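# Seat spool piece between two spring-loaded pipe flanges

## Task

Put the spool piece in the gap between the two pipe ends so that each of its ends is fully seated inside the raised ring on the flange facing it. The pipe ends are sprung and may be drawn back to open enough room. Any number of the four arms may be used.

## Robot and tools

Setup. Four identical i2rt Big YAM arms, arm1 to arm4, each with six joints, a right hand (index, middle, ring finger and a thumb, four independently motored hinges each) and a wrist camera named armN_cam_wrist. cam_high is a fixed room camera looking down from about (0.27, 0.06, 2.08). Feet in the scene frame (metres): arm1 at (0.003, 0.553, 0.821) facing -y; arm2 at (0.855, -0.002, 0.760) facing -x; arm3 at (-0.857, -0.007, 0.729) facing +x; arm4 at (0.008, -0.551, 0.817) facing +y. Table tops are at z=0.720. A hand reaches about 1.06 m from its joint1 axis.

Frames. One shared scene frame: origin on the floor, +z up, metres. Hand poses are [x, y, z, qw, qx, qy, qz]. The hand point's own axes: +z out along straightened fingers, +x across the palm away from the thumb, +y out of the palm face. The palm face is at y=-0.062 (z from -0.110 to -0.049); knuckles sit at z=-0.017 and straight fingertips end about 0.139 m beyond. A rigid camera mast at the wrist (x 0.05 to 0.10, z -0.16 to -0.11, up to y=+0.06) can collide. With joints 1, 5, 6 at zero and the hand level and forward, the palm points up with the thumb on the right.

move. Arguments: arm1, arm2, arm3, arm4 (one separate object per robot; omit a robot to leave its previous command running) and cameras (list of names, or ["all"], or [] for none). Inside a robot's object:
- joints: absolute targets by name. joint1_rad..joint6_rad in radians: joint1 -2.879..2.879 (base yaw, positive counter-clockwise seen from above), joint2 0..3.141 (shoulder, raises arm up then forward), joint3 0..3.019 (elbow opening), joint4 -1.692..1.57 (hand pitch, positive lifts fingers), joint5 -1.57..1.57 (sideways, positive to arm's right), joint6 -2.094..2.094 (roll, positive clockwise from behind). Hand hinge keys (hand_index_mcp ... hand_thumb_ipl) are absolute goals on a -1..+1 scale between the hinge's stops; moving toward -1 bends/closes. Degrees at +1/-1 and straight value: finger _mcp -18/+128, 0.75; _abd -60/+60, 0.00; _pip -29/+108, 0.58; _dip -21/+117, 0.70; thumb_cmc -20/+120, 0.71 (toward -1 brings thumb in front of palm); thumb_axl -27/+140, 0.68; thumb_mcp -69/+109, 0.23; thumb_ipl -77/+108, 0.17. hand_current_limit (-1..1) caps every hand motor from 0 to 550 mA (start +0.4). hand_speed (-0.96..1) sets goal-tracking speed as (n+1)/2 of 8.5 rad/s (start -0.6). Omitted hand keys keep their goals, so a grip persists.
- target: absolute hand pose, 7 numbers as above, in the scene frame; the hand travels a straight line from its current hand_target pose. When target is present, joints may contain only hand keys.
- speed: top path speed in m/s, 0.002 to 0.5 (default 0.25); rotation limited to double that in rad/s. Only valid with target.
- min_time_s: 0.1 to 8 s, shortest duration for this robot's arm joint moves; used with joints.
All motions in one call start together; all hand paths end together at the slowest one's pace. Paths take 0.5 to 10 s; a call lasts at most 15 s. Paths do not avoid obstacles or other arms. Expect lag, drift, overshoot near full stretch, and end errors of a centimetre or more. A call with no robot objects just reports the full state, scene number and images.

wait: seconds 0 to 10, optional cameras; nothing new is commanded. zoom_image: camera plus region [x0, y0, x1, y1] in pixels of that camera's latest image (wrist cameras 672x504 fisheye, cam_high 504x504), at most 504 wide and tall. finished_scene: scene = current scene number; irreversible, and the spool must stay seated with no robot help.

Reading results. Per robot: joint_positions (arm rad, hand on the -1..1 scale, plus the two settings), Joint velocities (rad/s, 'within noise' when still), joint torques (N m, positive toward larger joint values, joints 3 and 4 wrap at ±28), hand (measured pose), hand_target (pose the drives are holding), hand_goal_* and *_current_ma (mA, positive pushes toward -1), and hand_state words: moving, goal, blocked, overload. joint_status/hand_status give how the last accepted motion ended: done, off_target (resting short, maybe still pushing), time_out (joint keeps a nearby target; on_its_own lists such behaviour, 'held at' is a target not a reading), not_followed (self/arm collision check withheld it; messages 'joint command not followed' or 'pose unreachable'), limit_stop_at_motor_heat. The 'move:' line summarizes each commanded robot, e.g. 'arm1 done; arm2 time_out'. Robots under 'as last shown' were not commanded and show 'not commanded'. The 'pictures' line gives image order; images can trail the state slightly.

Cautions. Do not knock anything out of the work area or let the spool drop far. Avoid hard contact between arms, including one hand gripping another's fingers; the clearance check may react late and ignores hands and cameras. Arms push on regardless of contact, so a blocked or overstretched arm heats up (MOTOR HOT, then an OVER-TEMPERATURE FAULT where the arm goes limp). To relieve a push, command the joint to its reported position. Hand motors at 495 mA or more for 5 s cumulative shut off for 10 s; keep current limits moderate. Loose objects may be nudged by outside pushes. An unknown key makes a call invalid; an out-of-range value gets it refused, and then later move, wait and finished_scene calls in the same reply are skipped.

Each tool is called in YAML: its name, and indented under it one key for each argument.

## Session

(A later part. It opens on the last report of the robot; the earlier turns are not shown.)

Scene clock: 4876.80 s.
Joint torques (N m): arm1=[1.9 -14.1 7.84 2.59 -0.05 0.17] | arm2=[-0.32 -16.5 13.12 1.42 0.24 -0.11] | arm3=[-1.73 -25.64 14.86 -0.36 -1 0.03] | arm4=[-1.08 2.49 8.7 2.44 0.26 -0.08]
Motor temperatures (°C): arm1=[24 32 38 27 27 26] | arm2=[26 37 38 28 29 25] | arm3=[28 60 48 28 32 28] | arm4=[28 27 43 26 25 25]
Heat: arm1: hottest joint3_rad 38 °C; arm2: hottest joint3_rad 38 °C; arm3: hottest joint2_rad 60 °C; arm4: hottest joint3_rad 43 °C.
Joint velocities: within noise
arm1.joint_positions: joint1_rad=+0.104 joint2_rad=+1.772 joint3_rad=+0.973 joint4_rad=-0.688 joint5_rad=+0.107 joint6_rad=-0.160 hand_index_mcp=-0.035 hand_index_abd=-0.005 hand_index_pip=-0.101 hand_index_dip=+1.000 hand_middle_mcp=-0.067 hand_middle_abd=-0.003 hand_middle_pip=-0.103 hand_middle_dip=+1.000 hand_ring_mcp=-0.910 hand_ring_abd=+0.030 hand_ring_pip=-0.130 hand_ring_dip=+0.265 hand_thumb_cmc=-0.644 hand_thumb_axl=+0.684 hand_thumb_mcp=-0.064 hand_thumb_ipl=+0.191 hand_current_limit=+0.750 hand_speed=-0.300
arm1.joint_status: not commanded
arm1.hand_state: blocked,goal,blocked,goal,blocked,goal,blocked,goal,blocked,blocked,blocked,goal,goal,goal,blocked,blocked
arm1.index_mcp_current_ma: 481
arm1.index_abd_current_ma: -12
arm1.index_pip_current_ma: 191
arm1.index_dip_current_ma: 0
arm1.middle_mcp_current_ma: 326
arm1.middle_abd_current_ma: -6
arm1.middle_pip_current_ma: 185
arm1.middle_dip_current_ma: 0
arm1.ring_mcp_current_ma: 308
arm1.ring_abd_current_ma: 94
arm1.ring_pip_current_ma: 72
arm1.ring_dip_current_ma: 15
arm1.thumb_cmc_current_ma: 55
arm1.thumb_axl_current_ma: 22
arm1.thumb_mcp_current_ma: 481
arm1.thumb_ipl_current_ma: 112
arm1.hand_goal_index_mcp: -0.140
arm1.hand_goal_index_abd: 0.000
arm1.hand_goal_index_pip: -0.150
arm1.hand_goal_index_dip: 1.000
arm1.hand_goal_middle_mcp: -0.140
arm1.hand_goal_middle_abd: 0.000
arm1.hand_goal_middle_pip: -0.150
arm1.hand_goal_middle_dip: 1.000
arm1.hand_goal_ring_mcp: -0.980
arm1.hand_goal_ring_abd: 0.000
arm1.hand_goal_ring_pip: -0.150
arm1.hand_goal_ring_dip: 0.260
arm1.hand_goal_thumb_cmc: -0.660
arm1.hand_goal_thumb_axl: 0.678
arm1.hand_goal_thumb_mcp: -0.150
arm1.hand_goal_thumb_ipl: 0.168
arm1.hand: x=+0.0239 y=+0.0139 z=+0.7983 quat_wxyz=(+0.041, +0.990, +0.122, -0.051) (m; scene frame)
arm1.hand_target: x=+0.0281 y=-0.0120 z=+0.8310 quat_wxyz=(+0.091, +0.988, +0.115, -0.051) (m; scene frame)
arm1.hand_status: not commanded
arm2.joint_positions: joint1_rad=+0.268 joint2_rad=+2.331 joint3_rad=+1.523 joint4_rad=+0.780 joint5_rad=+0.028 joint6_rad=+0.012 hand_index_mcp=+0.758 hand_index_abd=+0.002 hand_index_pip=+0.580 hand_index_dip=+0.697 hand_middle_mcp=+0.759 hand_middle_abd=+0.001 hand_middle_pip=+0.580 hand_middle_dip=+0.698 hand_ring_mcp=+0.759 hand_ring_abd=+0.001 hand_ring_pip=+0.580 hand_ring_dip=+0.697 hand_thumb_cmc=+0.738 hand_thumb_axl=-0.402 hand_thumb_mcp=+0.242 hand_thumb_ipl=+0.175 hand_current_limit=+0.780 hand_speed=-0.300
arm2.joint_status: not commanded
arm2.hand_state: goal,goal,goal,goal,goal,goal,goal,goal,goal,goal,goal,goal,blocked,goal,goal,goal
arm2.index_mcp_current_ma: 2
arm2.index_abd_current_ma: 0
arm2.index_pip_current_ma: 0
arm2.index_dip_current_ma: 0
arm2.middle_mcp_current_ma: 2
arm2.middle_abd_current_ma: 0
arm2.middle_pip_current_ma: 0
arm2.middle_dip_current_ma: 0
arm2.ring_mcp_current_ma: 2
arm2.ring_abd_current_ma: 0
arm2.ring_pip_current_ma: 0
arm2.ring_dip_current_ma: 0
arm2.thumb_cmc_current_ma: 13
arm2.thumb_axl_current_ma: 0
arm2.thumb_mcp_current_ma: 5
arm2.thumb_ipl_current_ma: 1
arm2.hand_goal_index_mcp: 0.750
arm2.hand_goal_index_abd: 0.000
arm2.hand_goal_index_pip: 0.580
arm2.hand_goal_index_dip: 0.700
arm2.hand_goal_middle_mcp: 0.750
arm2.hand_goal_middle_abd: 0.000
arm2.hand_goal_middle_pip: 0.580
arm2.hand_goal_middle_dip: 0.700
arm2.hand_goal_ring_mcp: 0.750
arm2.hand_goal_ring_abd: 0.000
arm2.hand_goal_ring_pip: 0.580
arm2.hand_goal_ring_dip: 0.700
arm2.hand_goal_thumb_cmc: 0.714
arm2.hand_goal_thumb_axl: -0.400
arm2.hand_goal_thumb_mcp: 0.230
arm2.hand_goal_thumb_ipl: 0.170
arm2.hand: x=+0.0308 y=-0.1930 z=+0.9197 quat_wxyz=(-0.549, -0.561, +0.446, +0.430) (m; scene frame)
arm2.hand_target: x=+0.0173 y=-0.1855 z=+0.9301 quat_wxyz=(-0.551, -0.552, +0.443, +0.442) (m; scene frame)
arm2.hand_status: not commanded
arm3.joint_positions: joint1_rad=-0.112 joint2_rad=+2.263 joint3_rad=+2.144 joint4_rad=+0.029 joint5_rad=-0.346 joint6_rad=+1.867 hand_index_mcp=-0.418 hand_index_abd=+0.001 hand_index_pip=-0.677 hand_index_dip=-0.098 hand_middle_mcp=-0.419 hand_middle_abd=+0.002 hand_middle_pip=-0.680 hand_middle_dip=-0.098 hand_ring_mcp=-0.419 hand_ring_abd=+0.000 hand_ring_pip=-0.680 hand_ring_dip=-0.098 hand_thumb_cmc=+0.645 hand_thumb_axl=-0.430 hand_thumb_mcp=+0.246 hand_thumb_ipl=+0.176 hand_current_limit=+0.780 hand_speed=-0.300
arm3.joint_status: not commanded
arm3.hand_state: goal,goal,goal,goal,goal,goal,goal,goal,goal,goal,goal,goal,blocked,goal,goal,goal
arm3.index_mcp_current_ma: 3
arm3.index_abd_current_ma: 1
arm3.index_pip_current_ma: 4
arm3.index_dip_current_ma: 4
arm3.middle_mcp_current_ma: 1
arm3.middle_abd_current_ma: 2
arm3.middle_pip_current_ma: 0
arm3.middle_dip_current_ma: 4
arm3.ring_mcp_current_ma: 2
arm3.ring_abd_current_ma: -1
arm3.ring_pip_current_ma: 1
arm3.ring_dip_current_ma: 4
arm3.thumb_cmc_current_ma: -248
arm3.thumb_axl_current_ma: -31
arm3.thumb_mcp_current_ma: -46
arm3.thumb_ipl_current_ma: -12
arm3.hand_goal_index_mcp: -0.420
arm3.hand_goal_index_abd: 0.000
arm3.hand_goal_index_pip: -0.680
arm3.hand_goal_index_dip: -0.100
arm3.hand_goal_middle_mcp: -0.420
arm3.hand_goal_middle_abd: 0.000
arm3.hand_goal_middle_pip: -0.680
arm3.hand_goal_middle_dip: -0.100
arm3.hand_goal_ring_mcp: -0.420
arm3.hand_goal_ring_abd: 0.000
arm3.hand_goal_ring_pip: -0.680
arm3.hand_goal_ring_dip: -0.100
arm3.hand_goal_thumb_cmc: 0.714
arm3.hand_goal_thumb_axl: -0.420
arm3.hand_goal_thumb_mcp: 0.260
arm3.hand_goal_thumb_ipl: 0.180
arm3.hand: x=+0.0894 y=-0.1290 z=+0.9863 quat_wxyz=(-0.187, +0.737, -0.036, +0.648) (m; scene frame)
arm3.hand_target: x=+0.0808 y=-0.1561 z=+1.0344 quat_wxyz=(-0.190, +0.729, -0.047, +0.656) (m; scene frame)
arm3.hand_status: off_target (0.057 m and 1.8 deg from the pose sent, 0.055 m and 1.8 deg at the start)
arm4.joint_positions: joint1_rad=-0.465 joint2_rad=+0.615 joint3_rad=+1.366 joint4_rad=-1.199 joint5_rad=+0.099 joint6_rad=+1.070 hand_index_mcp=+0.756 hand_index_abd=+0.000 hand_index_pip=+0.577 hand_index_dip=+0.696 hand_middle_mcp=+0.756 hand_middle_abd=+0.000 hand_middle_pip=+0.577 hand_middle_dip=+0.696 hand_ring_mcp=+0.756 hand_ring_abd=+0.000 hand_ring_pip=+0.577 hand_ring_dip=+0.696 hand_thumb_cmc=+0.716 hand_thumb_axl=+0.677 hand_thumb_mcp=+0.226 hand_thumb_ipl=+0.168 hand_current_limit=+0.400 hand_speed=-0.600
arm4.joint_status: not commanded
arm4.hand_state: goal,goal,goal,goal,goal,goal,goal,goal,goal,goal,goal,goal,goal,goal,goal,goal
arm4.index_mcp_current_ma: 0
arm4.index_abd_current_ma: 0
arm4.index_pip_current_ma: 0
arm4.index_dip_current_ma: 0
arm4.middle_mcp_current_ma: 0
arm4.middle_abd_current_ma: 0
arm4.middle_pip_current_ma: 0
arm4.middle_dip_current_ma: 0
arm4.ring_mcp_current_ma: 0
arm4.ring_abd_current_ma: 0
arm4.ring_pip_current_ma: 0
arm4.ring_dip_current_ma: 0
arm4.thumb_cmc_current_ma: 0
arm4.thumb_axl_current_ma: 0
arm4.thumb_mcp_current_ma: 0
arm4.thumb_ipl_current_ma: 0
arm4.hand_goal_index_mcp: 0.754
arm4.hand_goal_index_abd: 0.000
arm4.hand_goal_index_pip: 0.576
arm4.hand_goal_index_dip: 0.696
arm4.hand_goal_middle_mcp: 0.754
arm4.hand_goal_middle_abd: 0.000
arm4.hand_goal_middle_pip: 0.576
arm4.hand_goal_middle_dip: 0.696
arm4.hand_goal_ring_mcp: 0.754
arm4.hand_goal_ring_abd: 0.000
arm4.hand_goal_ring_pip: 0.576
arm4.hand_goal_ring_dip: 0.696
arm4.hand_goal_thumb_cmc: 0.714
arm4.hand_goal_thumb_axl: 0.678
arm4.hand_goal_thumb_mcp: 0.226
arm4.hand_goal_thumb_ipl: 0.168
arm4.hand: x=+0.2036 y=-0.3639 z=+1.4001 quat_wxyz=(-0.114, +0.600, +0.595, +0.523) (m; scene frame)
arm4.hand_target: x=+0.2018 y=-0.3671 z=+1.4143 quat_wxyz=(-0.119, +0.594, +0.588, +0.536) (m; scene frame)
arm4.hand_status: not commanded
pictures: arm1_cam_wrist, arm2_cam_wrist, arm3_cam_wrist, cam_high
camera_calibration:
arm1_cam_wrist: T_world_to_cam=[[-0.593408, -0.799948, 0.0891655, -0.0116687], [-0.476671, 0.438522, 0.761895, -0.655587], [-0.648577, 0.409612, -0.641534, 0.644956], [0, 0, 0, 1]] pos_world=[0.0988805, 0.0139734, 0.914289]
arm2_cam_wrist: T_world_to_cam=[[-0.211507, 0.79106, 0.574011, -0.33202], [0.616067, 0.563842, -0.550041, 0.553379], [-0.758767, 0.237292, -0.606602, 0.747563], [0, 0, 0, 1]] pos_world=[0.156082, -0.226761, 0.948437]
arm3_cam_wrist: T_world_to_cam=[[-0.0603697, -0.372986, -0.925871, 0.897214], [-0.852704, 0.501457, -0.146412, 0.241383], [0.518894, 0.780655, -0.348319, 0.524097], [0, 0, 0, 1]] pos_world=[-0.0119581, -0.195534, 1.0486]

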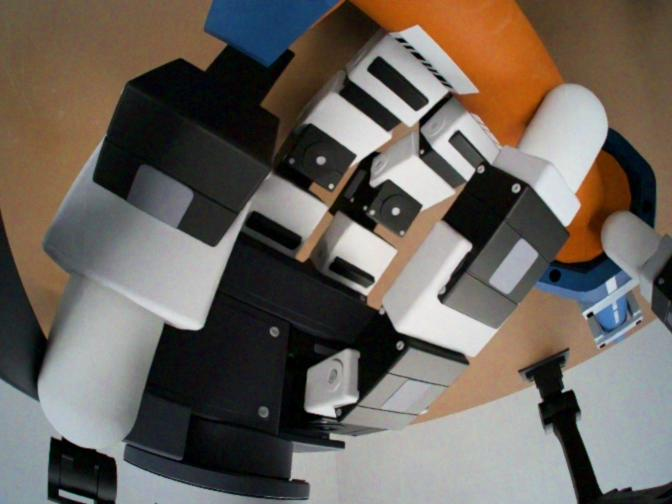

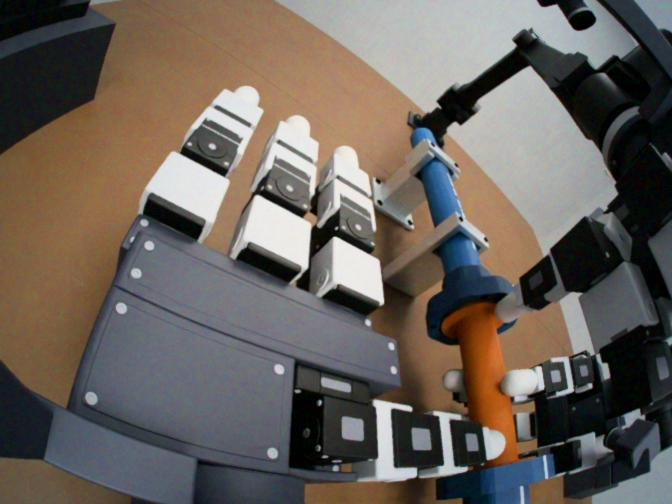

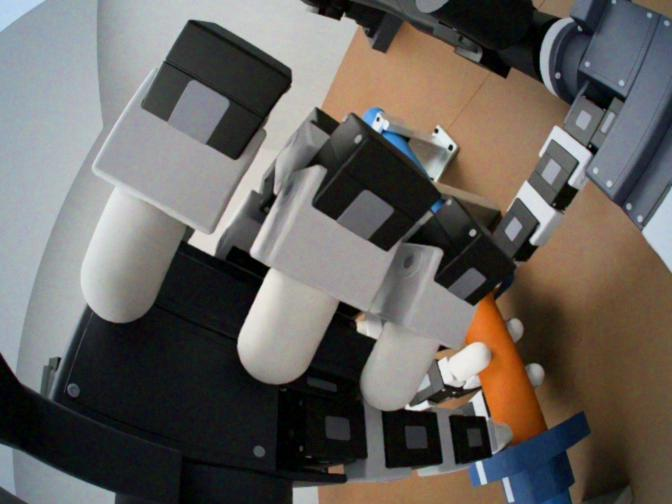

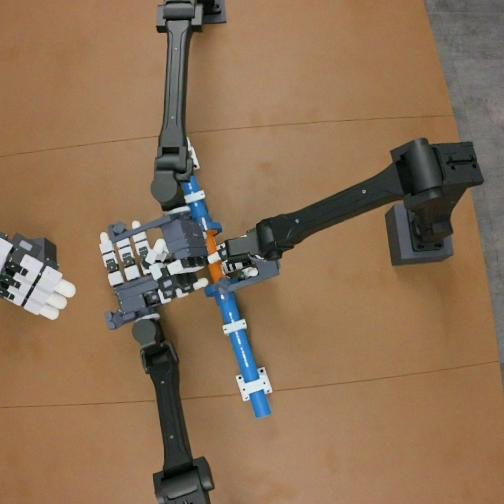

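move:
  arm3: {"target": [0.0808, -0.1561, 1.060, -0.1909, 0.7299, -0.0479, 0.6548], "speed": 0.05}
  cameras: ["arm1_cam_wrist", "arm2_cam_wrist", "cam_high"]

zoom_image:
  camera: "arm2_cam_wrist"
  region: [400, 220, 580, 504]

zoom_image:
  camera: "arm1_cam_wrist"
  region: [500, 130, 672, 330]

Scene clock: 4890.40 s.
Joint torques (N m): arm1=[1.9 -14.1 7.86 2.59 -0.05 0.17] | arm2=[-0.09 -15.5 13 1.39 0.27 -0.12] | arm3=[-2.02 -27.63 15.75 -0.55 -0.97 0.03] | arm4=[-1.49 0.79 8.68 2.5 0.19 -0.03]
Motor temperatures (°C): arm1=[24 32 38 27 27 26] | arm2=[26 37 38 28 29 25] | arm3=[28 60 49 28 31 28] | arm4=[28 27 43 26 25 25]
Heat: arm1: hottest joint3_rad 38 °C; arm2: hottest joint3_rad 38 °C; arm3: hottest joint2_rad 60 °C; arm4: hottest joint3_rad 43 °C.
move: arm3 off_target
Joint velocities: within noise
arm1, arm2, arm4: as last shown
arm3.joint_positions: joint1_rad=-0.110 joint2_rad=+2.275 joint3_rad=+2.179 joint4_rad=-0.021 joint5_rad=-0.346 joint6_rad=+1.866 hand_index_mcp=-0.418 hand_index_abd=+0.001 hand_index_pip=-0.677 hand_index_dip=-0.098 hand_middle_mcp=-0.419 hand_middle_abd=+0.002 hand_middle_pip=-0.680 hand_middle_dip=-0.098 hand_ring_mcp=-0.419 hand_ring_abd=+0.000 hand_ring_pip=-0.680 hand_ring_dip=-0.098 hand_thumb_cmc=+0.645 hand_thumb_axl=-0.420 hand_thumb_mcp=+0.236 hand_thumb_ipl=+0.171 hand_current_limit=+0.780 hand_speed=-0.300
arm3.joint_status: not commanded
arm3.hand_state: goal,goal,goal,goal,goal,goal,goal,goal,goal,goal,goal,goal,blocked,goal,blocked,goal
arm3.index_mcp_current_ma: 3
arm3.index_abd_current_ma: 1
arm3.index_pip_current_ma: 4
arm3.index_dip_current_ma: 4
arm3.middle_mcp_current_ma: 1
arm3.middle_abd_current_ma: 2
arm3.middle_pip_current_ma: 0
arm3.middle_dip_current_ma: 4
arm3.ring_mcp_current_ma: 2
arm3.ring_abd_current_ma: -1
arm3.ring_pip_current_ma: 1
arm3.ring_dip_current_ma: 4
arm3.thumb_cmc_current_ma: -248
arm3.thumb_axl_current_ma: 0
arm3.thumb_mcp_current_ma: -93
arm3.thumb_ipl_current_ma: -30
arm3.hand_goal_index_mcp: -0.420
arm3.hand_goal_index_abd: 0.000
arm3.hand_goal_index_pip: -0.680
arm3.hand_goal_index_dip: -0.100
arm3.hand_goal_middle_mcp: -0.420
arm3.hand_goal_middle_abd: 0.000
arm3.hand_goal_middle_pip: -0.680
arm3.hand_goal_middle_dip: -0.100
arm3.hand_goal_ring_mcp: -0.420
arm3.hand_goal_ring_abd: 0.000
arm3.hand_goal_ring_pip: -0.680
arm3.hand_goal_ring_dip: -0.100
arm3.hand_goal_thumb_cmc: 0.714
arm3.hand_goal_thumb_axl: -0.420
arm3.hand_goal_thumb_mcp: 0.260
arm3.hand_goal_thumb_ipl: 0.180
arm3.hand: x=+0.0915 y=-0.1270 z=+0.9851 quat_wxyz=(-0.188, +0.746, -0.038, +0.638) (m; scene frame)
arm3.hand_target: x=+0.0790 y=-0.1551 z=+1.0587 quat_wxyz=(-0.190, +0.728, -0.047, +0.657) (m; scene frame)
arm3.hand_status: off_target (0.081 m and 2.9 deg from the pose sent, 0.079 m and 1.8 deg at the start)
pictures: arm1_cam_wrist, arm2_cam_wrist, cam_high
camera_calibration:
arm1_cam_wrist: T_world_to_cam=[[-0.593408, -0.799948, 0.0891655, -0.0116687], [-0.476671, 0.438522, 0.761895, -0.655587], [-0.648577, 0.409612, -0.641534, 0.644956], [0, 0, 0, 1]] pos_world=[0.0988805, 0.0139734, 0.914289]
arm2_cam_wrist: T_world_to_cam=[[-0.211507, 0.79106, 0.574011, -0.33202], [0.616067, 0.563842, -0.550041, 0.553379], [-0.758767, 0.237292, -0.606602, 0.747563], [0, 0, 0, 1]] pos_world=[0.156082, -0.226761, 0.948437]

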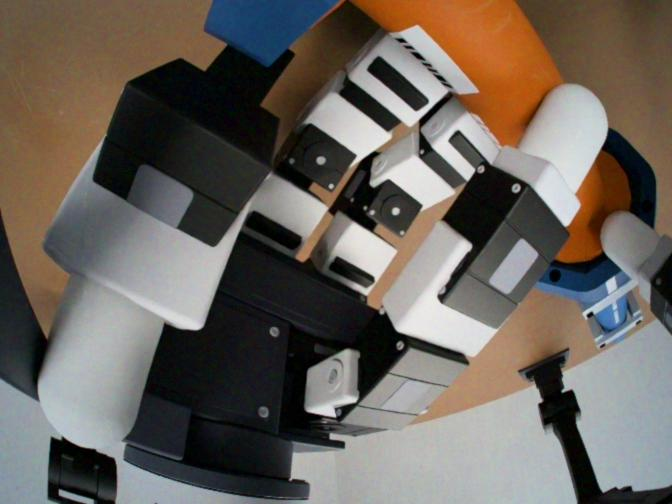

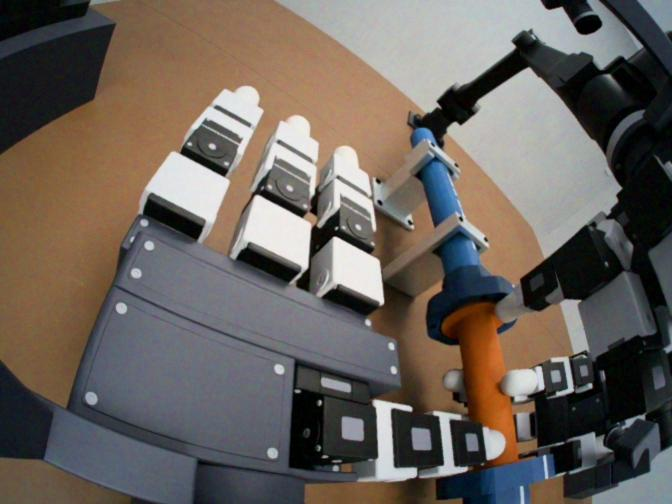

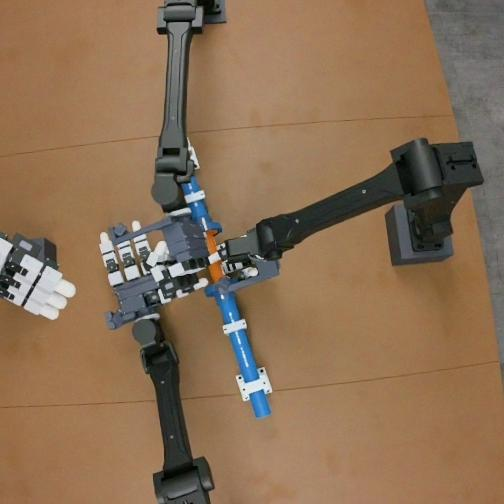

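Scaled by 1.775 from the camera's 672x504 image, which has a finer 960x720 frame.

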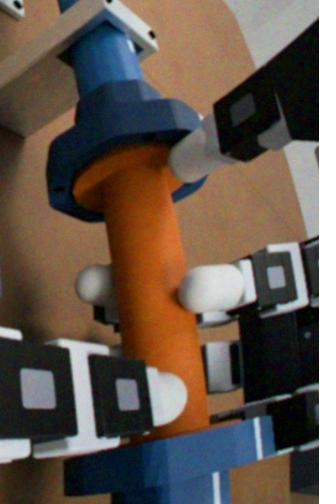

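Scaled by 2.520 from the camera's 672x504 image, which has a finer 960x720 frame.

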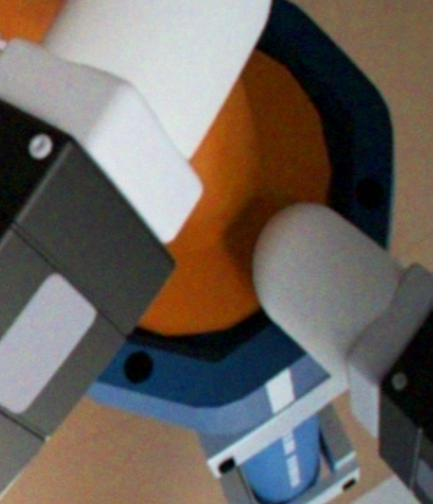

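move:
  arm3: {"joints": {"hand_thumb_cmc": 0.64}}
  cameras: ["arm1_cam_wrist", "arm2_cam_wrist"]

zoom_image:
  camera: "arm2_cam_wrist"
  region: [400, 220, 580, 400]

zoom_image:
  camera: "arm1_cam_wrist"
  region: [500, 130, 672, 330]

Scene clock: 4915.10 s.
Joint torques (N m): arm1=[1.85 -14.15 7.84 2.59 -0.05 0.17] | arm2=[-0.26 -16.5 13.07 1.5 0.25 -0.12] | arm3=[-2.14 -27.52 15.75 -0.34 -0.84 0.01] | arm4=[-0.91 1.49 8.81 2.44 0.2 -0.07]
Motor temperatures (°C): arm1=[24 32 38 27 27 26] | arm2=[26 37 38 28 29 25] | arm3=[28 67 56 28 31 28] | arm4=[28 27 43 26 25 25]
Heat: arm1: hottest joint3_rad 38 °C; arm2: hottest joint3_rad 38 °C; arm3: hottest joint2_rad 67 °C; arm4: hottest joint3_rad 43 °C.
move: arm3 off_target
Joint velocities: within noise
arm1, arm2, arm4: as last shown
arm3.joint_positions: joint1_rad=-0.105 joint2_rad=+2.275 joint3_rad=+2.181 joint4_rad=-0.028 joint5_rad=-0.349 joint6_rad=+1.868 hand_index_mcp=-0.418 hand_index_abd=+0.001 hand_index_pip=-0.677 hand_index_dip=-0.098 hand_middle_mcp=-0.419 hand_middle_abd=+0.002 hand_middle_pip=-0.680 hand_middle_dip=-0.098 hand_ring_mcp=-0.419 hand_ring_abd=+0.000 hand_ring_pip=-0.680 hand_ring_dip=-0.098 hand_thumb_cmc=+0.603 hand_thumb_axl=-0.422 hand_thumb_mcp=+0.245 hand_thumb_ipl=+0.174 hand_current_limit=+0.780 hand_speed=-0.300
arm3.joint_status: hand_thumb_cmc off_target (ended at +0.603, target +0.640)
arm3.hand_state: goal,goal,goal,goal,goal,goal,goal,goal,goal,goal,goal,goal,blocked,goal,goal,goal
arm3.index_mcp_current_ma: 3
arm3.index_abd_current_ma: 1
arm3.index_pip_current_ma: 4
arm3.index_dip_current_ma: 4
arm3.middle_mcp_current_ma: 1
arm3.middle_abd_current_ma: 2
arm3.middle_pip_current_ma: 0
arm3.middle_dip_current_ma: 4
arm3.ring_mcp_current_ma: 2
arm3.ring_abd_current_ma: 0
arm3.ring_pip_current_ma: 1
arm3.ring_dip_current_ma: 4
arm3.thumb_cmc_current_ma: -115
arm3.thumb_axl_current_ma: -5
arm3.thumb_mcp_current_ma: -54
arm3.thumb_ipl_current_ma: -16
arm3.hand_goal_index_mcp: -0.420
arm3.hand_goal_index_abd: 0.000
arm3.hand_goal_index_pip: -0.680
arm3.hand_goal_index_dip: -0.100
arm3.hand_goal_middle_mcp: -0.420
arm3.hand_goal_middle_abd: 0.000
arm3.hand_goal_middle_pip: -0.680
arm3.hand_goal_middle_dip: -0.100
arm3.hand_goal_ring_mcp: -0.420
arm3.hand_goal_ring_abd: 0.000
arm3.hand_goal_ring_pip: -0.680
arm3.hand_goal_ring_dip: -0.100
arm3.hand_goal_thumb_cmc: 0.640
arm3.hand_goal_thumb_axl: -0.420
arm3.hand_goal_thumb_mcp: 0.260
arm3.hand_goal_thumb_ipl: 0.180
arm3.hand: x=+0.0918 y=-0.1220 z=+0.9848 quat_wxyz=(-0.191, +0.747, -0.037, +0.636) (m; scene frame)
arm3.hand_target: x=+0.0790 y=-0.1549 z=+1.0588 quat_wxyz=(-0.190, +0.728, -0.047, +0.657) (m; scene frame)
arm3.hand_status: not commanded
pictures: arm1_cam_wrist, arm2_cam_wrist
camera_calibration:
arm1_cam_wrist: T_world_to_cam=[[-0.593408, -0.799948, 0.0891655, -0.0116687], [-0.476671, 0.438522, 0.761895, -0.655587], [-0.648577, 0.409612, -0.641534, 0.644956], [0, 0, 0, 1]] pos_world=[0.0988805, 0.0139734, 0.914289]
arm2_cam_wrist: T_world_to_cam=[[-0.211507, 0.79106, 0.574011, -0.33202], [0.616067, 0.563842, -0.550041, 0.553379], [-0.758767, 0.237292, -0.606602, 0.747563], [0, 0, 0, 1]] pos_world=[0.156082, -0.226761, 0.948437]

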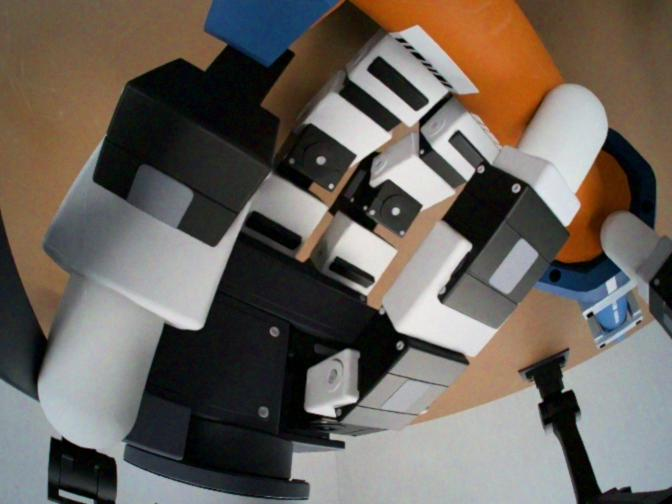

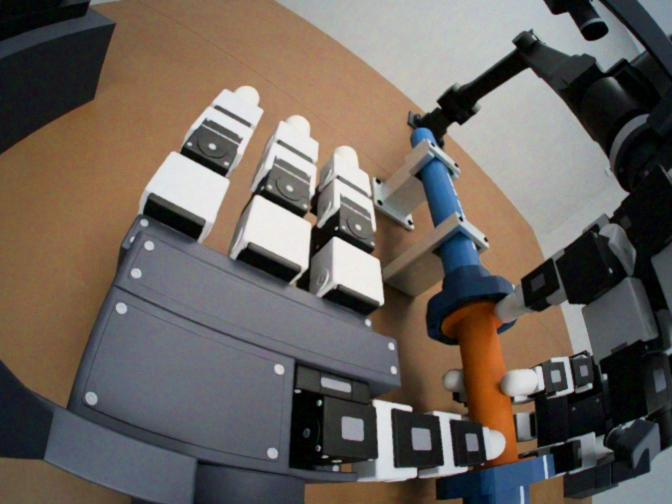

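Scaled by 2.800 from the camera's 672x504 image, which has a finer 960x720 frame.

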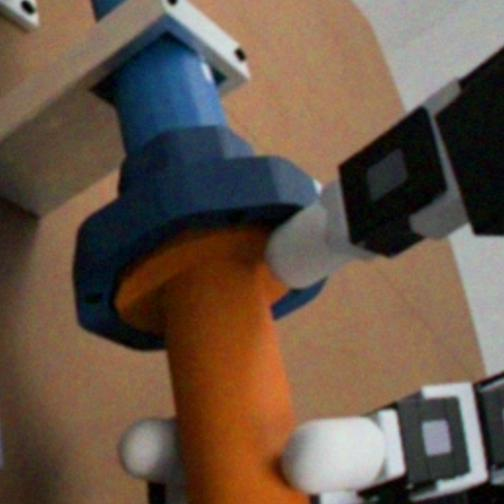

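Scaled by 2.520 from the camera's 672x504 image, which has a finer 960x720 frame.

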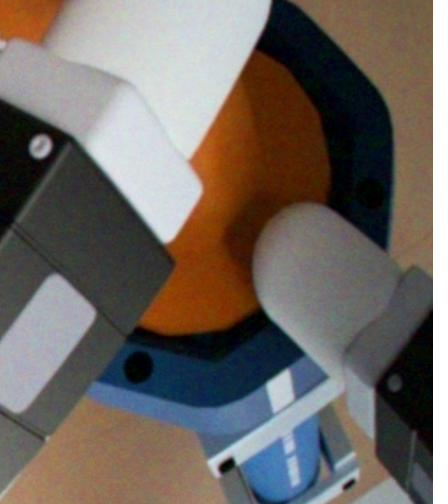

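move:
  arm3: {"joints": {"hand_thumb_cmc": 0.56}}
  cameras: ["arm1_cam_wrist", "arm2_cam_wrist"]

zoom_image:
  camera: "arm2_cam_wrist"
  region: [400, 220, 580, 400]

zoom_image:
  camera: "arm1_cam_wrist"
  region: [500, 130, 672, 330]

Scene clock: 4926.03 s.
Joint torques (N m): arm1=[1.9 -14.1 7.86 2.56 -0.05 0.18] | arm2=[-0.62 -16.09 13.16 1.37 0.29 -0.11] | arm3=[-2.37 -27.4 15.58 -0.16 -0.68 -0.04] | arm4=[-1.32 2.14 8.88 2.48 0.25 -0.08]
Motor temperatures (°C): arm1=[24 32 38 27 27 26] | arm2=[26 37 38 28 29 25] | arm3=[28 69 56 28 31 28] | arm4=[28 27 43 26 25 25]
Heat: arm1: hottest joint3_rad 38 °C; arm2: hottest joint3_rad 38 °C; arm3: hottest joint2_rad 69 °C; arm4: hottest joint3_rad 43 °C.
move: arm3 done
Joint velocities: within noise
arm1, arm2, arm4: as last shown
arm1.joint_positions: joint1_rad=+0.104 joint2_rad=+1.772 joint3_rad=+0.973 joint4_rad=-0.688 joint5_rad=+0.107 joint6_rad=-0.161 hand_index_mcp=-0.035 hand_index_abd=-0.005 hand_index_pip=-0.101 hand_index_dip=+1.000 hand_middle_mcp=-0.067 hand_middle_abd=-0.003 hand_middle_pip=-0.103 hand_middle_dip=+1.000 hand_ring_mcp=-0.910 hand_ring_abd=+0.030 hand_ring_pip=-0.130 hand_ring_dip=+0.265 hand_thumb_cmc=-0.644 hand_thumb_axl=+0.684 hand_thumb_mcp=-0.064 hand_thumb_ipl=+0.191 hand_current_limit=+0.750 hand_speed=-0.300
arm1.hand: x=+0.0240 y=+0.0138 z=+0.7984 quat_wxyz=(+0.041, +0.990, +0.123, -0.051) (m; scene frame)
arm3.joint_positions: joint1_rad=-0.103 joint2_rad=+2.275 joint3_rad=+2.183 joint4_rad=-0.033 joint5_rad=-0.353 joint6_rad=+1.874 hand_index_mcp=-0.418 hand_index_abd=+0.001 hand_index_pip=-0.677 hand_index_dip=-0.098 hand_middle_mcp=-0.419 hand_middle_abd=+0.002 hand_middle_pip=-0.680 hand_middle_dip=-0.098 hand_ring_mcp=-0.419 hand_ring_abd=+0.000 hand_ring_pip=-0.680 hand_ring_dip=-0.098 hand_thumb_cmc=+0.548 hand_thumb_axl=-0.432 hand_thumb_mcp=+0.262 hand_thumb_ipl=+0.181 hand_current_limit=+0.780 hand_speed=-0.300
arm3.joint_status: all done
arm3.hand_state: goal,goal,goal,goal,goal,goal,goal,goal,goal,goal,goal,goal,goal,goal,goal,goal
arm3.index_mcp_current_ma: 3
arm3.index_abd_current_ma: 1
arm3.index_pip_current_ma: 4
arm3.index_dip_current_ma: 4
arm3.middle_mcp_current_ma: 1
arm3.middle_abd_current_ma: 2
arm3.middle_pip_current_ma: 0
arm3.middle_dip_current_ma: 4
arm3.ring_mcp_current_ma: 2
arm3.ring_abd_current_ma: 0
arm3.ring_pip_current_ma: 1
arm3.ring_dip_current_ma: 4
arm3.thumb_cmc_current_ma: -28
arm3.thumb_axl_current_ma: -37
arm3.thumb_mcp_current_ma: 5
arm3.thumb_ipl_current_ma: 3
arm3.hand_goal_index_mcp: -0.420
arm3.hand_goal_index_abd: 0.000
arm3.hand_goal_index_pip: -0.680
arm3.hand_goal_index_dip: -0.100
arm3.hand_goal_middle_mcp: -0.420
arm3.hand_goal_middle_abd: 0.000
arm3.hand_goal_middle_pip: -0.680
arm3.hand_goal_middle_dip: -0.100
arm3.hand_goal_ring_mcp: -0.420
arm3.hand_goal_ring_abd: 0.000
arm3.hand_goal_ring_pip: -0.680
arm3.hand_goal_ring_dip: -0.100
arm3.hand_goal_thumb_cmc: 0.560
arm3.hand_goal_thumb_axl: -0.420
arm3.hand_goal_thumb_mcp: 0.260
arm3.hand_goal_thumb_ipl: 0.180
arm3.hand: x=+0.0919 y=-0.1185 z=+0.9842 quat_wxyz=(-0.195, +0.748, -0.037, +0.633) (m; scene frame)
arm3.hand_target: x=+0.0790 y=-0.1549 z=+1.0589 quat_wxyz=(-0.190, +0.728, -0.047, +0.657) (m; scene frame)
arm3.hand_status: not commanded
pictures: arm1_cam_wrist, arm2_cam_wrist
camera_calibration:
arm1_cam_wrist: T_world_to_cam=[[-0.592779, -0.800378, 0.0894892, -0.0119716], [-0.47694, 0.438408, 0.761792, -0.655492], [-0.648954, 0.408893, -0.641611, 0.645204], [0, 0, 0, 1]] pos_world=[0.098981, 0.0139716, 0.91439]
arm2_cam_wrist: T_world_to_cam=[[-0.211507, 0.79106, 0.574011, -0.33202], [0.616067, 0.563842, -0.550041, 0.553379], [-0.758767, 0.237292, -0.606602, 0.747563], [0, 0, 0, 1]] pos_world=[0.156082, -0.226761, 0.948437]

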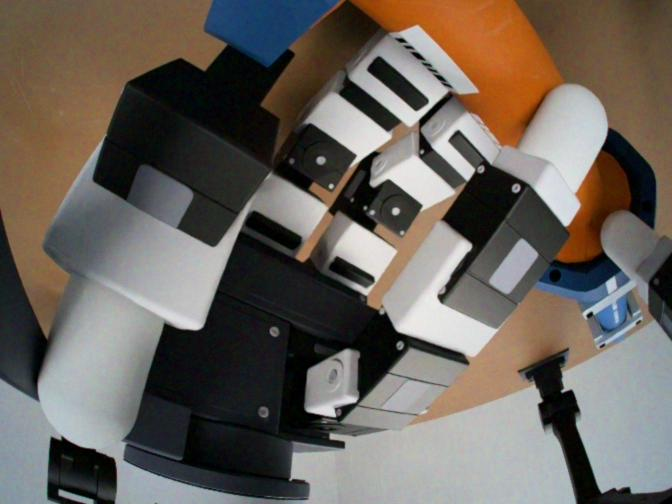

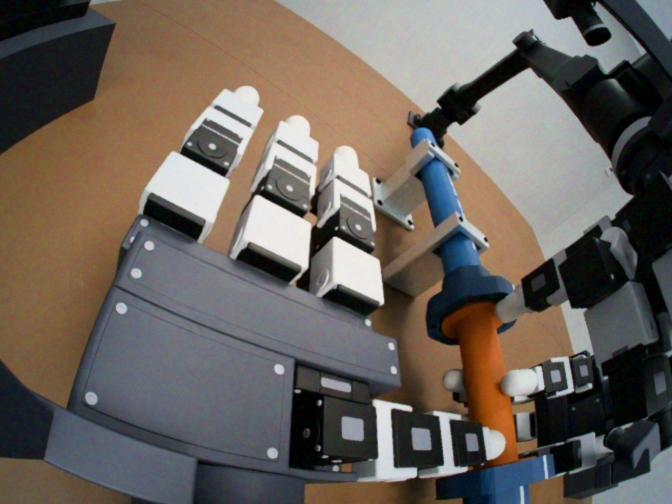

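Scaled by 2.800 from the camera's 672x504 image, which has a finer 960x720 frame.

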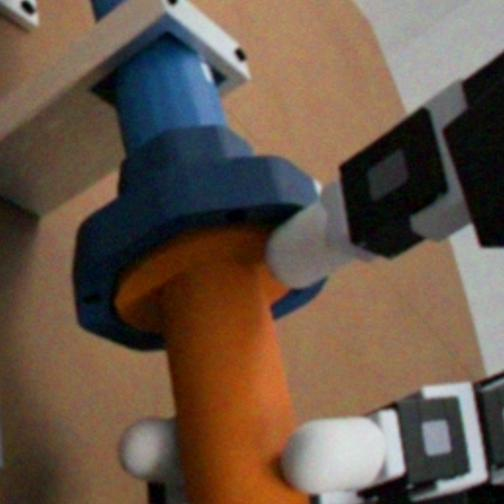

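Scaled by 2.520 from the camera's 672x504 image, which has a finer 960x720 frame.

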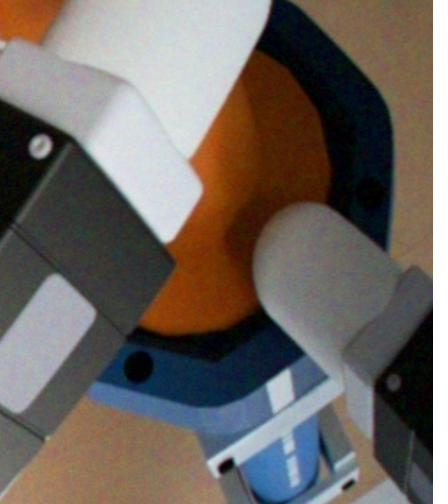

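move:
  arm3: {"target": [0.085, -0.115, 1.085, -0.1909, 0.7299, -0.0479, 0.6548], "speed": 0.05}
  cameras: ["arm1_cam_wrist", "arm2_cam_wrist"]

zoom_image:
  camera: "arm2_cam_wrist"
  region: [400, 220, 580, 400]

zoom_image:
  camera: "arm1_cam_wrist"
  region: [500, 130, 672, 330]

Scene clock: 4937.43 s.
Joint torques (N m): arm1=[1.44 -11.58 6.31 0.98 0.16 0.08] | arm2=[-0.67 -16.03 13.08 1.43 0.24 -0.14] | arm3=[0.5 -23.59 10.81 1.51 -0.17 -0.09] | arm4=[-1.61 2.02 8.7 2.56 0.26 -0.11]
Motor temperatures (°C): arm1=[24 32 38 27 27 26] | arm2=[26 37 38 28 29 25] | arm3=[28 69 55 28 31 28] | arm4=[28 27 43 26 25 25]
Heat: arm1: hottest joint3_rad 38 °C; arm2: hottest joint3_rad 38 °C; arm3: hottest joint2_rad 69 °C; arm4: hottest joint3_rad 43 °C.
move: arm3 not_followed
Joint velocities: within noise
arm1.joint_positions: joint1_rad=+0.105 joint2_rad=+1.772 joint3_rad=+0.969 joint4_rad=-0.688 joint5_rad=+0.103 joint6_rad=-0.165 hand_index_mcp=-0.035 hand_index_abd=-0.008 hand_index_pip=-0.103 hand_index_dip=+1.000 hand_middle_mcp=-0.067 hand_middle_abd=-0.006 hand_middle_pip=-0.101 hand_middle_dip=+1.000 hand_ring_mcp=-0.910 hand_ring_abd=+0.030 hand_ring_pip=-0.130 hand_ring_dip=+0.265 hand_thumb_cmc=-0.647 hand_thumb_axl=+0.683 hand_thumb_mcp=-0.064 hand_thumb_ipl=+0.191 hand_current_limit=+0.750 hand_speed=-0.300
arm1.joint_status: not commanded
arm1.hand_state: blocked,goal,blocked,goal,blocked,goal,blocked,goal,blocked,blocked,blocked,goal,goal,goal,blocked,blocked
arm1.index_mcp_current_ma: 481
arm1.index_abd_current_ma: -22
arm1.index_pip_current_ma: 184
arm1.index_dip_current_ma: 0
arm1.middle_mcp_current_ma: 326
arm1.middle_abd_current_ma: -16
arm1.middle_pip_current_ma: 192
arm1.middle_dip_current_ma: 0
arm1.ring_mcp_current_ma: 308
arm1.ring_abd_current_ma: 94
arm1.ring_pip_current_ma: 72
arm1.ring_dip_current_ma: 15
arm1.thumb_cmc_current_ma: 43
arm1.thumb_axl_current_ma: 19
arm1.thumb_mcp_current_ma: 481
arm1.thumb_ipl_current_ma: 115
arm1.hand_goal_index_mcp: -0.140
arm1.hand_goal_index_abd: 0.000
arm1.hand_goal_index_pip: -0.150
arm1.hand_goal_index_dip: 1.000
arm1.hand_goal_middle_mcp: -0.140
arm1.hand_goal_middle_abd: 0.000
arm1.hand_goal_middle_pip: -0.150
arm1.hand_goal_middle_dip: 1.000
arm1.hand_goal_ring_mcp: -0.980
arm1.hand_goal_ring_abd: 0.000
arm1.hand_goal_ring_pip: -0.150
arm1.hand_goal_ring_dip: 0.260
arm1.hand_goal_thumb_cmc: -0.660
arm1.hand_goal_thumb_axl: 0.678
arm1.hand_goal_thumb_mcp: -0.150
arm1.hand_goal_thumb_ipl: 0.168
arm1.hand: x=+0.0250 y=+0.0159 z=+0.7967 quat_wxyz=(+0.039, +0.990, +0.125, -0.049) (m; scene frame)
arm1.hand_target: x=+0.0239 y=+0.0138 z=+0.7983 quat_wxyz=(+0.041, +0.990, +0.123, -0.051) (m; scene frame)
arm1.hand_status: not commanded
arm2, arm4: as last shown
arm3.joint_positions: joint1_rad=-0.077 joint2_rad=+2.281 joint3_rad=+2.196 joint4_rad=-0.048 joint5_rad=-0.322 joint6_rad=+1.855 hand_index_mcp=-0.418 hand_index_abd=+0.001 hand_index_pip=-0.677 hand_index_dip=-0.098 hand_middle_mcp=-0.419 hand_middle_abd=+0.002 hand_middle_pip=-0.680 hand_middle_dip=-0.098 hand_ring_mcp=-0.419 hand_ring_abd=+0.000 hand_ring_pip=-0.680 hand_ring_dip=-0.098 hand_thumb_cmc=+0.508 hand_thumb_axl=-0.422 hand_thumb_mcp=+0.239 hand_thumb_ipl=+0.172 hand_current_limit=+0.780 hand_speed=-0.300
arm3.joint_status: not commanded
arm3.hand_state: goal,goal,goal,goal,goal,goal,goal,goal,goal,goal,goal,goal,blocked,goal,blocked,goal
arm3.index_mcp_current_ma: 3
arm3.index_abd_current_ma: 1
arm3.index_pip_current_ma: 4
arm3.index_dip_current_ma: 4
arm3.middle_mcp_current_ma: 1
arm3.middle_abd_current_ma: 2
arm3.middle_pip_current_ma: 0
arm3.middle_dip_current_ma: 4
arm3.ring_mcp_current_ma: 2
arm3.ring_abd_current_ma: 0
arm3.ring_pip_current_ma: 1
arm3.ring_dip_current_ma: 4
arm3.thumb_cmc_current_ma: -176
arm3.thumb_axl_current_ma: -3
arm3.thumb_mcp_current_ma: -80
arm3.thumb_ipl_current_ma: -26
arm3.hand_goal_index_mcp: -0.420
arm3.hand_goal_index_abd: 0.000
arm3.hand_goal_index_pip: -0.680
arm3.hand_goal_index_dip: -0.100
arm3.hand_goal_middle_mcp: -0.420
arm3.hand_goal_middle_abd: 0.000
arm3.hand_goal_middle_pip: -0.680
arm3.hand_goal_middle_dip: -0.100
arm3.hand_goal_ring_mcp: -0.420
arm3.hand_goal_ring_abd: 0.000
arm3.hand_goal_ring_pip: -0.680
arm3.hand_goal_ring_dip: -0.100
arm3.hand_goal_thumb_cmc: 0.560
arm3.hand_goal_thumb_axl: -0.420
arm3.hand_goal_thumb_mcp: 0.260
arm3.hand_goal_thumb_ipl: 0.180
arm3.on_its_own: joint1_rad is held at -0.084, not at its first target -0.146; joint5_rad is held at -0.324, not at its first target -0.366
arm3.hand: x=+0.0950 y=-0.1013 z=+0.9843 quat_wxyz=(-0.186, +0.751, -0.032, +0.632) (m; scene frame)
arm3.hand_target: x=+0.0921 y=-0.1062 z=+0.9836 quat_wxyz=(-0.190, +0.755, -0.041, +0.627) (m; scene frame)
arm3.hand_status: not_followed (0.102 m and 4.0 deg from the pose sent, 0.101 m and 3.5 deg at the start; pose on its path clipped on 20 of 46 steps)
pictures: arm1_cam_wrist, arm2_cam_wrist
led back after a hold (arm3 arm): the arm was led back toward your command in small steps, so it may still be short of it.
joint command not followed: on one or more control steps a check withheld the commanded joint targets of the arm1 arm, and it was not sent them on those steps. On the call's last step the targets were still withheld.
cause: the commanded joint targets, or the way to them, would bring a part of the robot too close to another arm (a part of this arm and the arm3 arm's hand, where that arm would come to rest).
pose unreachable (arm3 arm): on one or more control steps of this call this arm could not follow its commanded pose, so it was not sent that pose on those steps. On the call's last step it was still not sent that pose. It may still have moved: this result reports where it is.
cause: moving toward the commanded pose would bring a part of the arm too close to another arm (this arm's hand and a part of the arm1 arm, at the place that arm is still heading or pushing toward).
camera_calibration:
arm1_cam_wrist: T_world_to_cam=[[-0.588871, -0.803852, 0.0839749, -0.00511739], [-0.481229, 0.4322, 0.762641, -0.65513], [-0.649345, 0.408686, -0.641348, 0.64368], [0, 0, 0, 1]] pos_world=[0.0996891, 0.0159702, 0.912881]
arm2_cam_wrist: T_world_to_cam=[[-0.211507, 0.79106, 0.574011, -0.33202], [0.616067, 0.563842, -0.550041, 0.553379], [-0.758767, 0.237292, -0.606602, 0.747563], [0, 0, 0, 1]] pos_world=[0.156082, -0.226761, 0.948437]

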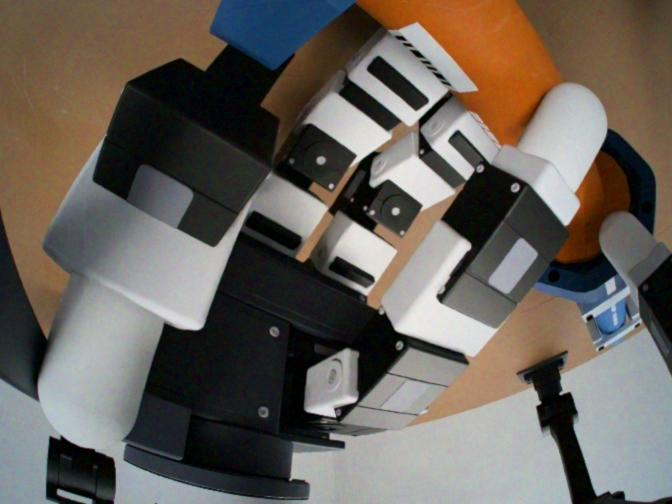

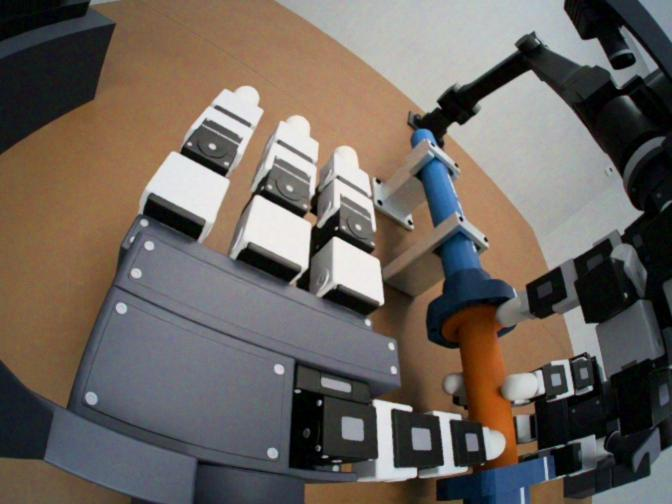

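Scaled by 2.800 from the camera's 672x504 image, which has a finer 960x720 frame.

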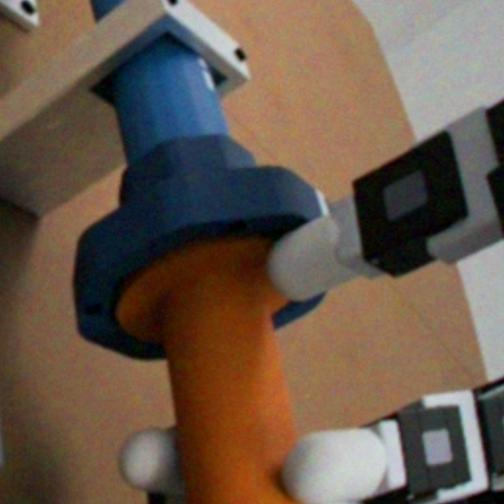

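Scaled by 2.520 from the camera's 672x504 image, which has a finer 960x720 frame.

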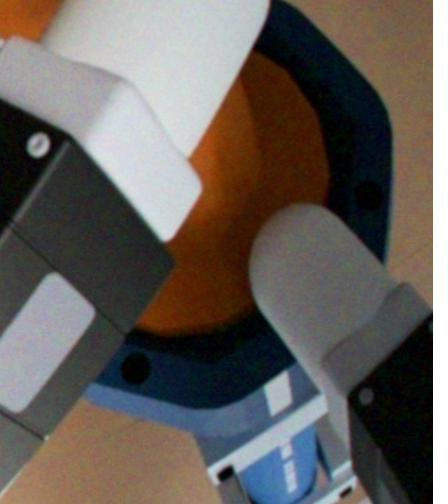

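move:
  arm3: {"joints": {"joint1_rad": -0.10, "joint2_rad": 2.20, "joint3_rad": 2.196, "joint4_rad": -0.03}, "min_time_s": 1.5}
  cameras: ["arm1_cam_wrist", "arm2_cam_wrist"]

zoom_image:
  camera: "arm2_cam_wrist"
  region: [400, 220, 580, 400]

zoom_image:
  camera: "arm1_cam_wrist"
  region: [500, 130, 672, 330]

Scene clock: 4952.10 s.
Joint torques (N m): arm1=[1.44 -11.58 6.31 0.96 0.18 0.09] | arm2=[-0.5 -16.03 13.07 1.46 0.23 -0.11] | arm3=[-0.73 -29.22 11.37 2.36 -0.17 -0.09] | arm4=[-1.26 1.73 8.77 2.66 0.23 -0.12]
Motor temperatures (°C): arm1=[24 32 37 27 27 26] | arm2=[26 37 38 28 28 25] | arm3=[28 66 54 28 30 28] | arm4=[28 27 43 26 25 25]
Heat: arm1: hottest joint3_rad 37 °C; arm2: hottest joint3_rad 38 °C; arm3: hottest joint2_rad 66 °C; arm4: hottest joint3_rad 43 °C.
move: arm3 done
Joint velocities: within noise
arm1, arm2, arm4: as last shown
arm1.joint_positions: joint1_rad=+0.105 joint2_rad=+1.772 joint3_rad=+0.969 joint4_rad=-0.688 joint5_rad=+0.102 joint6_rad=-0.166 hand_index_mcp=-0.035 hand_index_abd=-0.008 hand_index_pip=-0.104 hand_index_dip=+1.000 hand_middle_mcp=-0.067 hand_middle_abd=-0.006 hand_middle_pip=-0.101 hand_middle_dip=+1.000 hand_ring_mcp=-0.910 hand_ring_abd=+0.030 hand_ring_pip=-0.130 hand_ring_dip=+0.265 hand_thumb_cmc=-0.647 hand_thumb_axl=+0.683 hand_thumb_mcp=-0.064 hand_thumb_ipl=+0.191 hand_current_limit=+0.750 hand_speed=-0.300
arm1.index_pip_current_ma: 180
arm1.middle_abd_current_ma: -17
arm1.thumb_ipl_current_ma: 116
arm1.hand: x=+0.0252 y=+0.0160 z=+0.7966 quat_wxyz=(+0.039, +0.990, +0.126, -0.049) (m; scene frame)
arm1.hand_target: x=+0.0240 y=+0.0138 z=+0.7983 quat_wxyz=(+0.041, +0.990, +0.123, -0.051) (m; scene frame)
arm3.joint_positions: joint1_rad=-0.077 joint2_rad=+2.275 joint3_rad=+2.188 joint4_rad=-0.033 joint5_rad=-0.322 joint6_rad=+1.855 hand_index_mcp=-0.418 hand_index_abd=+0.001 hand_index_pip=-0.677 hand_index_dip=-0.098 hand_middle_mcp=-0.419 hand_middle_abd=+0.002 hand_middle_pip=-0.680 hand_middle_dip=-0.098 hand_ring_mcp=-0.419 hand_ring_abd=+0.000 hand_ring_pip=-0.680 hand_ring_dip=-0.098 hand_thumb_cmc=+0.508 hand_thumb_axl=-0.422 hand_thumb_mcp=+0.239 hand_thumb_ipl=+0.172 hand_current_limit=+0.780 hand_speed=-0.300
arm3.joint_status: all done
arm3.hand_state: goal,goal,goal,goal,goal,goal,goal,goal,goal,goal,goal,goal,blocked,goal,blocked,goal
arm3.index_mcp_current_ma: 3
arm3.index_abd_current_ma: 1
arm3.index_pip_current_ma: 4
arm3.index_dip_current_ma: 4
arm3.middle_mcp_current_ma: 1
arm3.middle_abd_current_ma: 2
arm3.middle_pip_current_ma: 0
arm3.middle_dip_current_ma: 4
arm3.ring_mcp_current_ma: 2
arm3.ring_abd_current_ma: 0
arm3.ring_pip_current_ma: 1
arm3.ring_dip_current_ma: 4
arm3.thumb_cmc_current_ma: -176
arm3.thumb_axl_current_ma: -3
arm3.thumb_mcp_current_ma: -80
arm3.thumb_ipl_current_ma: -26
arm3.hand_goal_index_mcp: -0.420
arm3.hand_goal_index_abd: 0.000
arm3.hand_goal_index_pip: -0.680
arm3.hand_goal_index_dip: -0.100
arm3.hand_goal_middle_mcp: -0.420
arm3.hand_goal_middle_abd: 0.000
arm3.hand_goal_middle_pip: -0.680
arm3.hand_goal_middle_dip: -0.100
arm3.hand_goal_ring_mcp: -0.420
arm3.hand_goal_ring_abd: 0.000
arm3.hand_goal_ring_pip: -0.680
arm3.hand_goal_ring_dip: -0.100
arm3.hand_goal_thumb_cmc: 0.560
arm3.hand_goal_thumb_axl: -0.420
arm3.hand_goal_thumb_mcp: 0.260
arm3.hand_goal_thumb_ipl: 0.180
arm3.on_its_own: joint5_rad is held at -0.324, not at its first target -0.366
arm3.hand: x=+0.0946 y=-0.1013 z=+0.9892 quat_wxyz=(-0.186, +0.747, -0.030, +0.638) (m; scene frame)
arm3.hand_target: x=+0.0805 y=-0.1205 z=+1.0633 quat_wxyz=(-0.183, +0.719, -0.033, +0.669) (m; scene frame)
arm3.hand_status: not commanded
pictures: arm1_cam_wrist, arm2_cam_wrist
camera_calibration:
arm1_cam_wrist: T_world_to_cam=[[-0.587933, -0.804588, 0.0835042, -0.00463048], [-0.482215, 0.431494, 0.762418, -0.654809], [-0.649464, 0.407984, -0.641674, 0.644027], [0, 0, 0, 1]] pos_world=[0.099791, 0.0160684, 0.91288]
arm2_cam_wrist: T_world_to_cam=[[-0.211507, 0.79106, 0.574011, -0.33202], [0.616067, 0.563842, -0.550041, 0.553379], [-0.758767, 0.237292, -0.606602, 0.747563], [0, 0, 0, 1]] pos_world=[0.156082, -0.226761, 0.948437]

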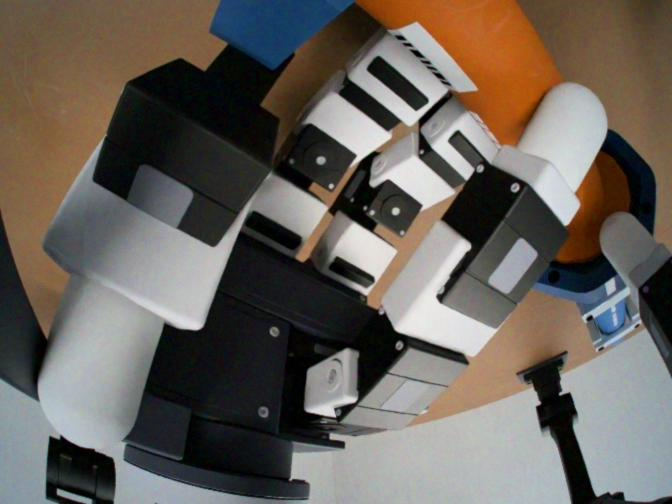

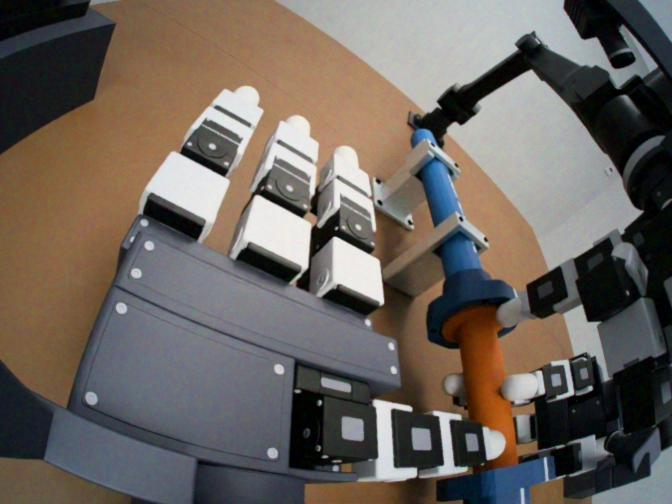

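Scaled by 2.800 from the camera's 672x504 image, which has a finer 960x720 frame.

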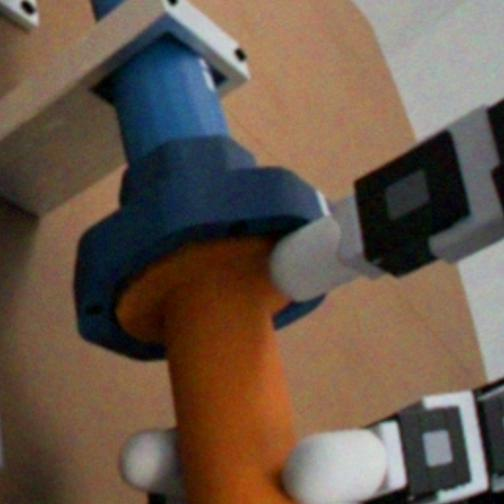

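Scaled by 2.520 from the camera's 672x504 image, which has a finer 960x720 frame.

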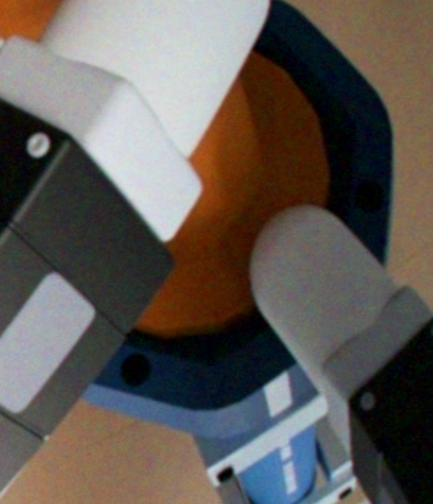

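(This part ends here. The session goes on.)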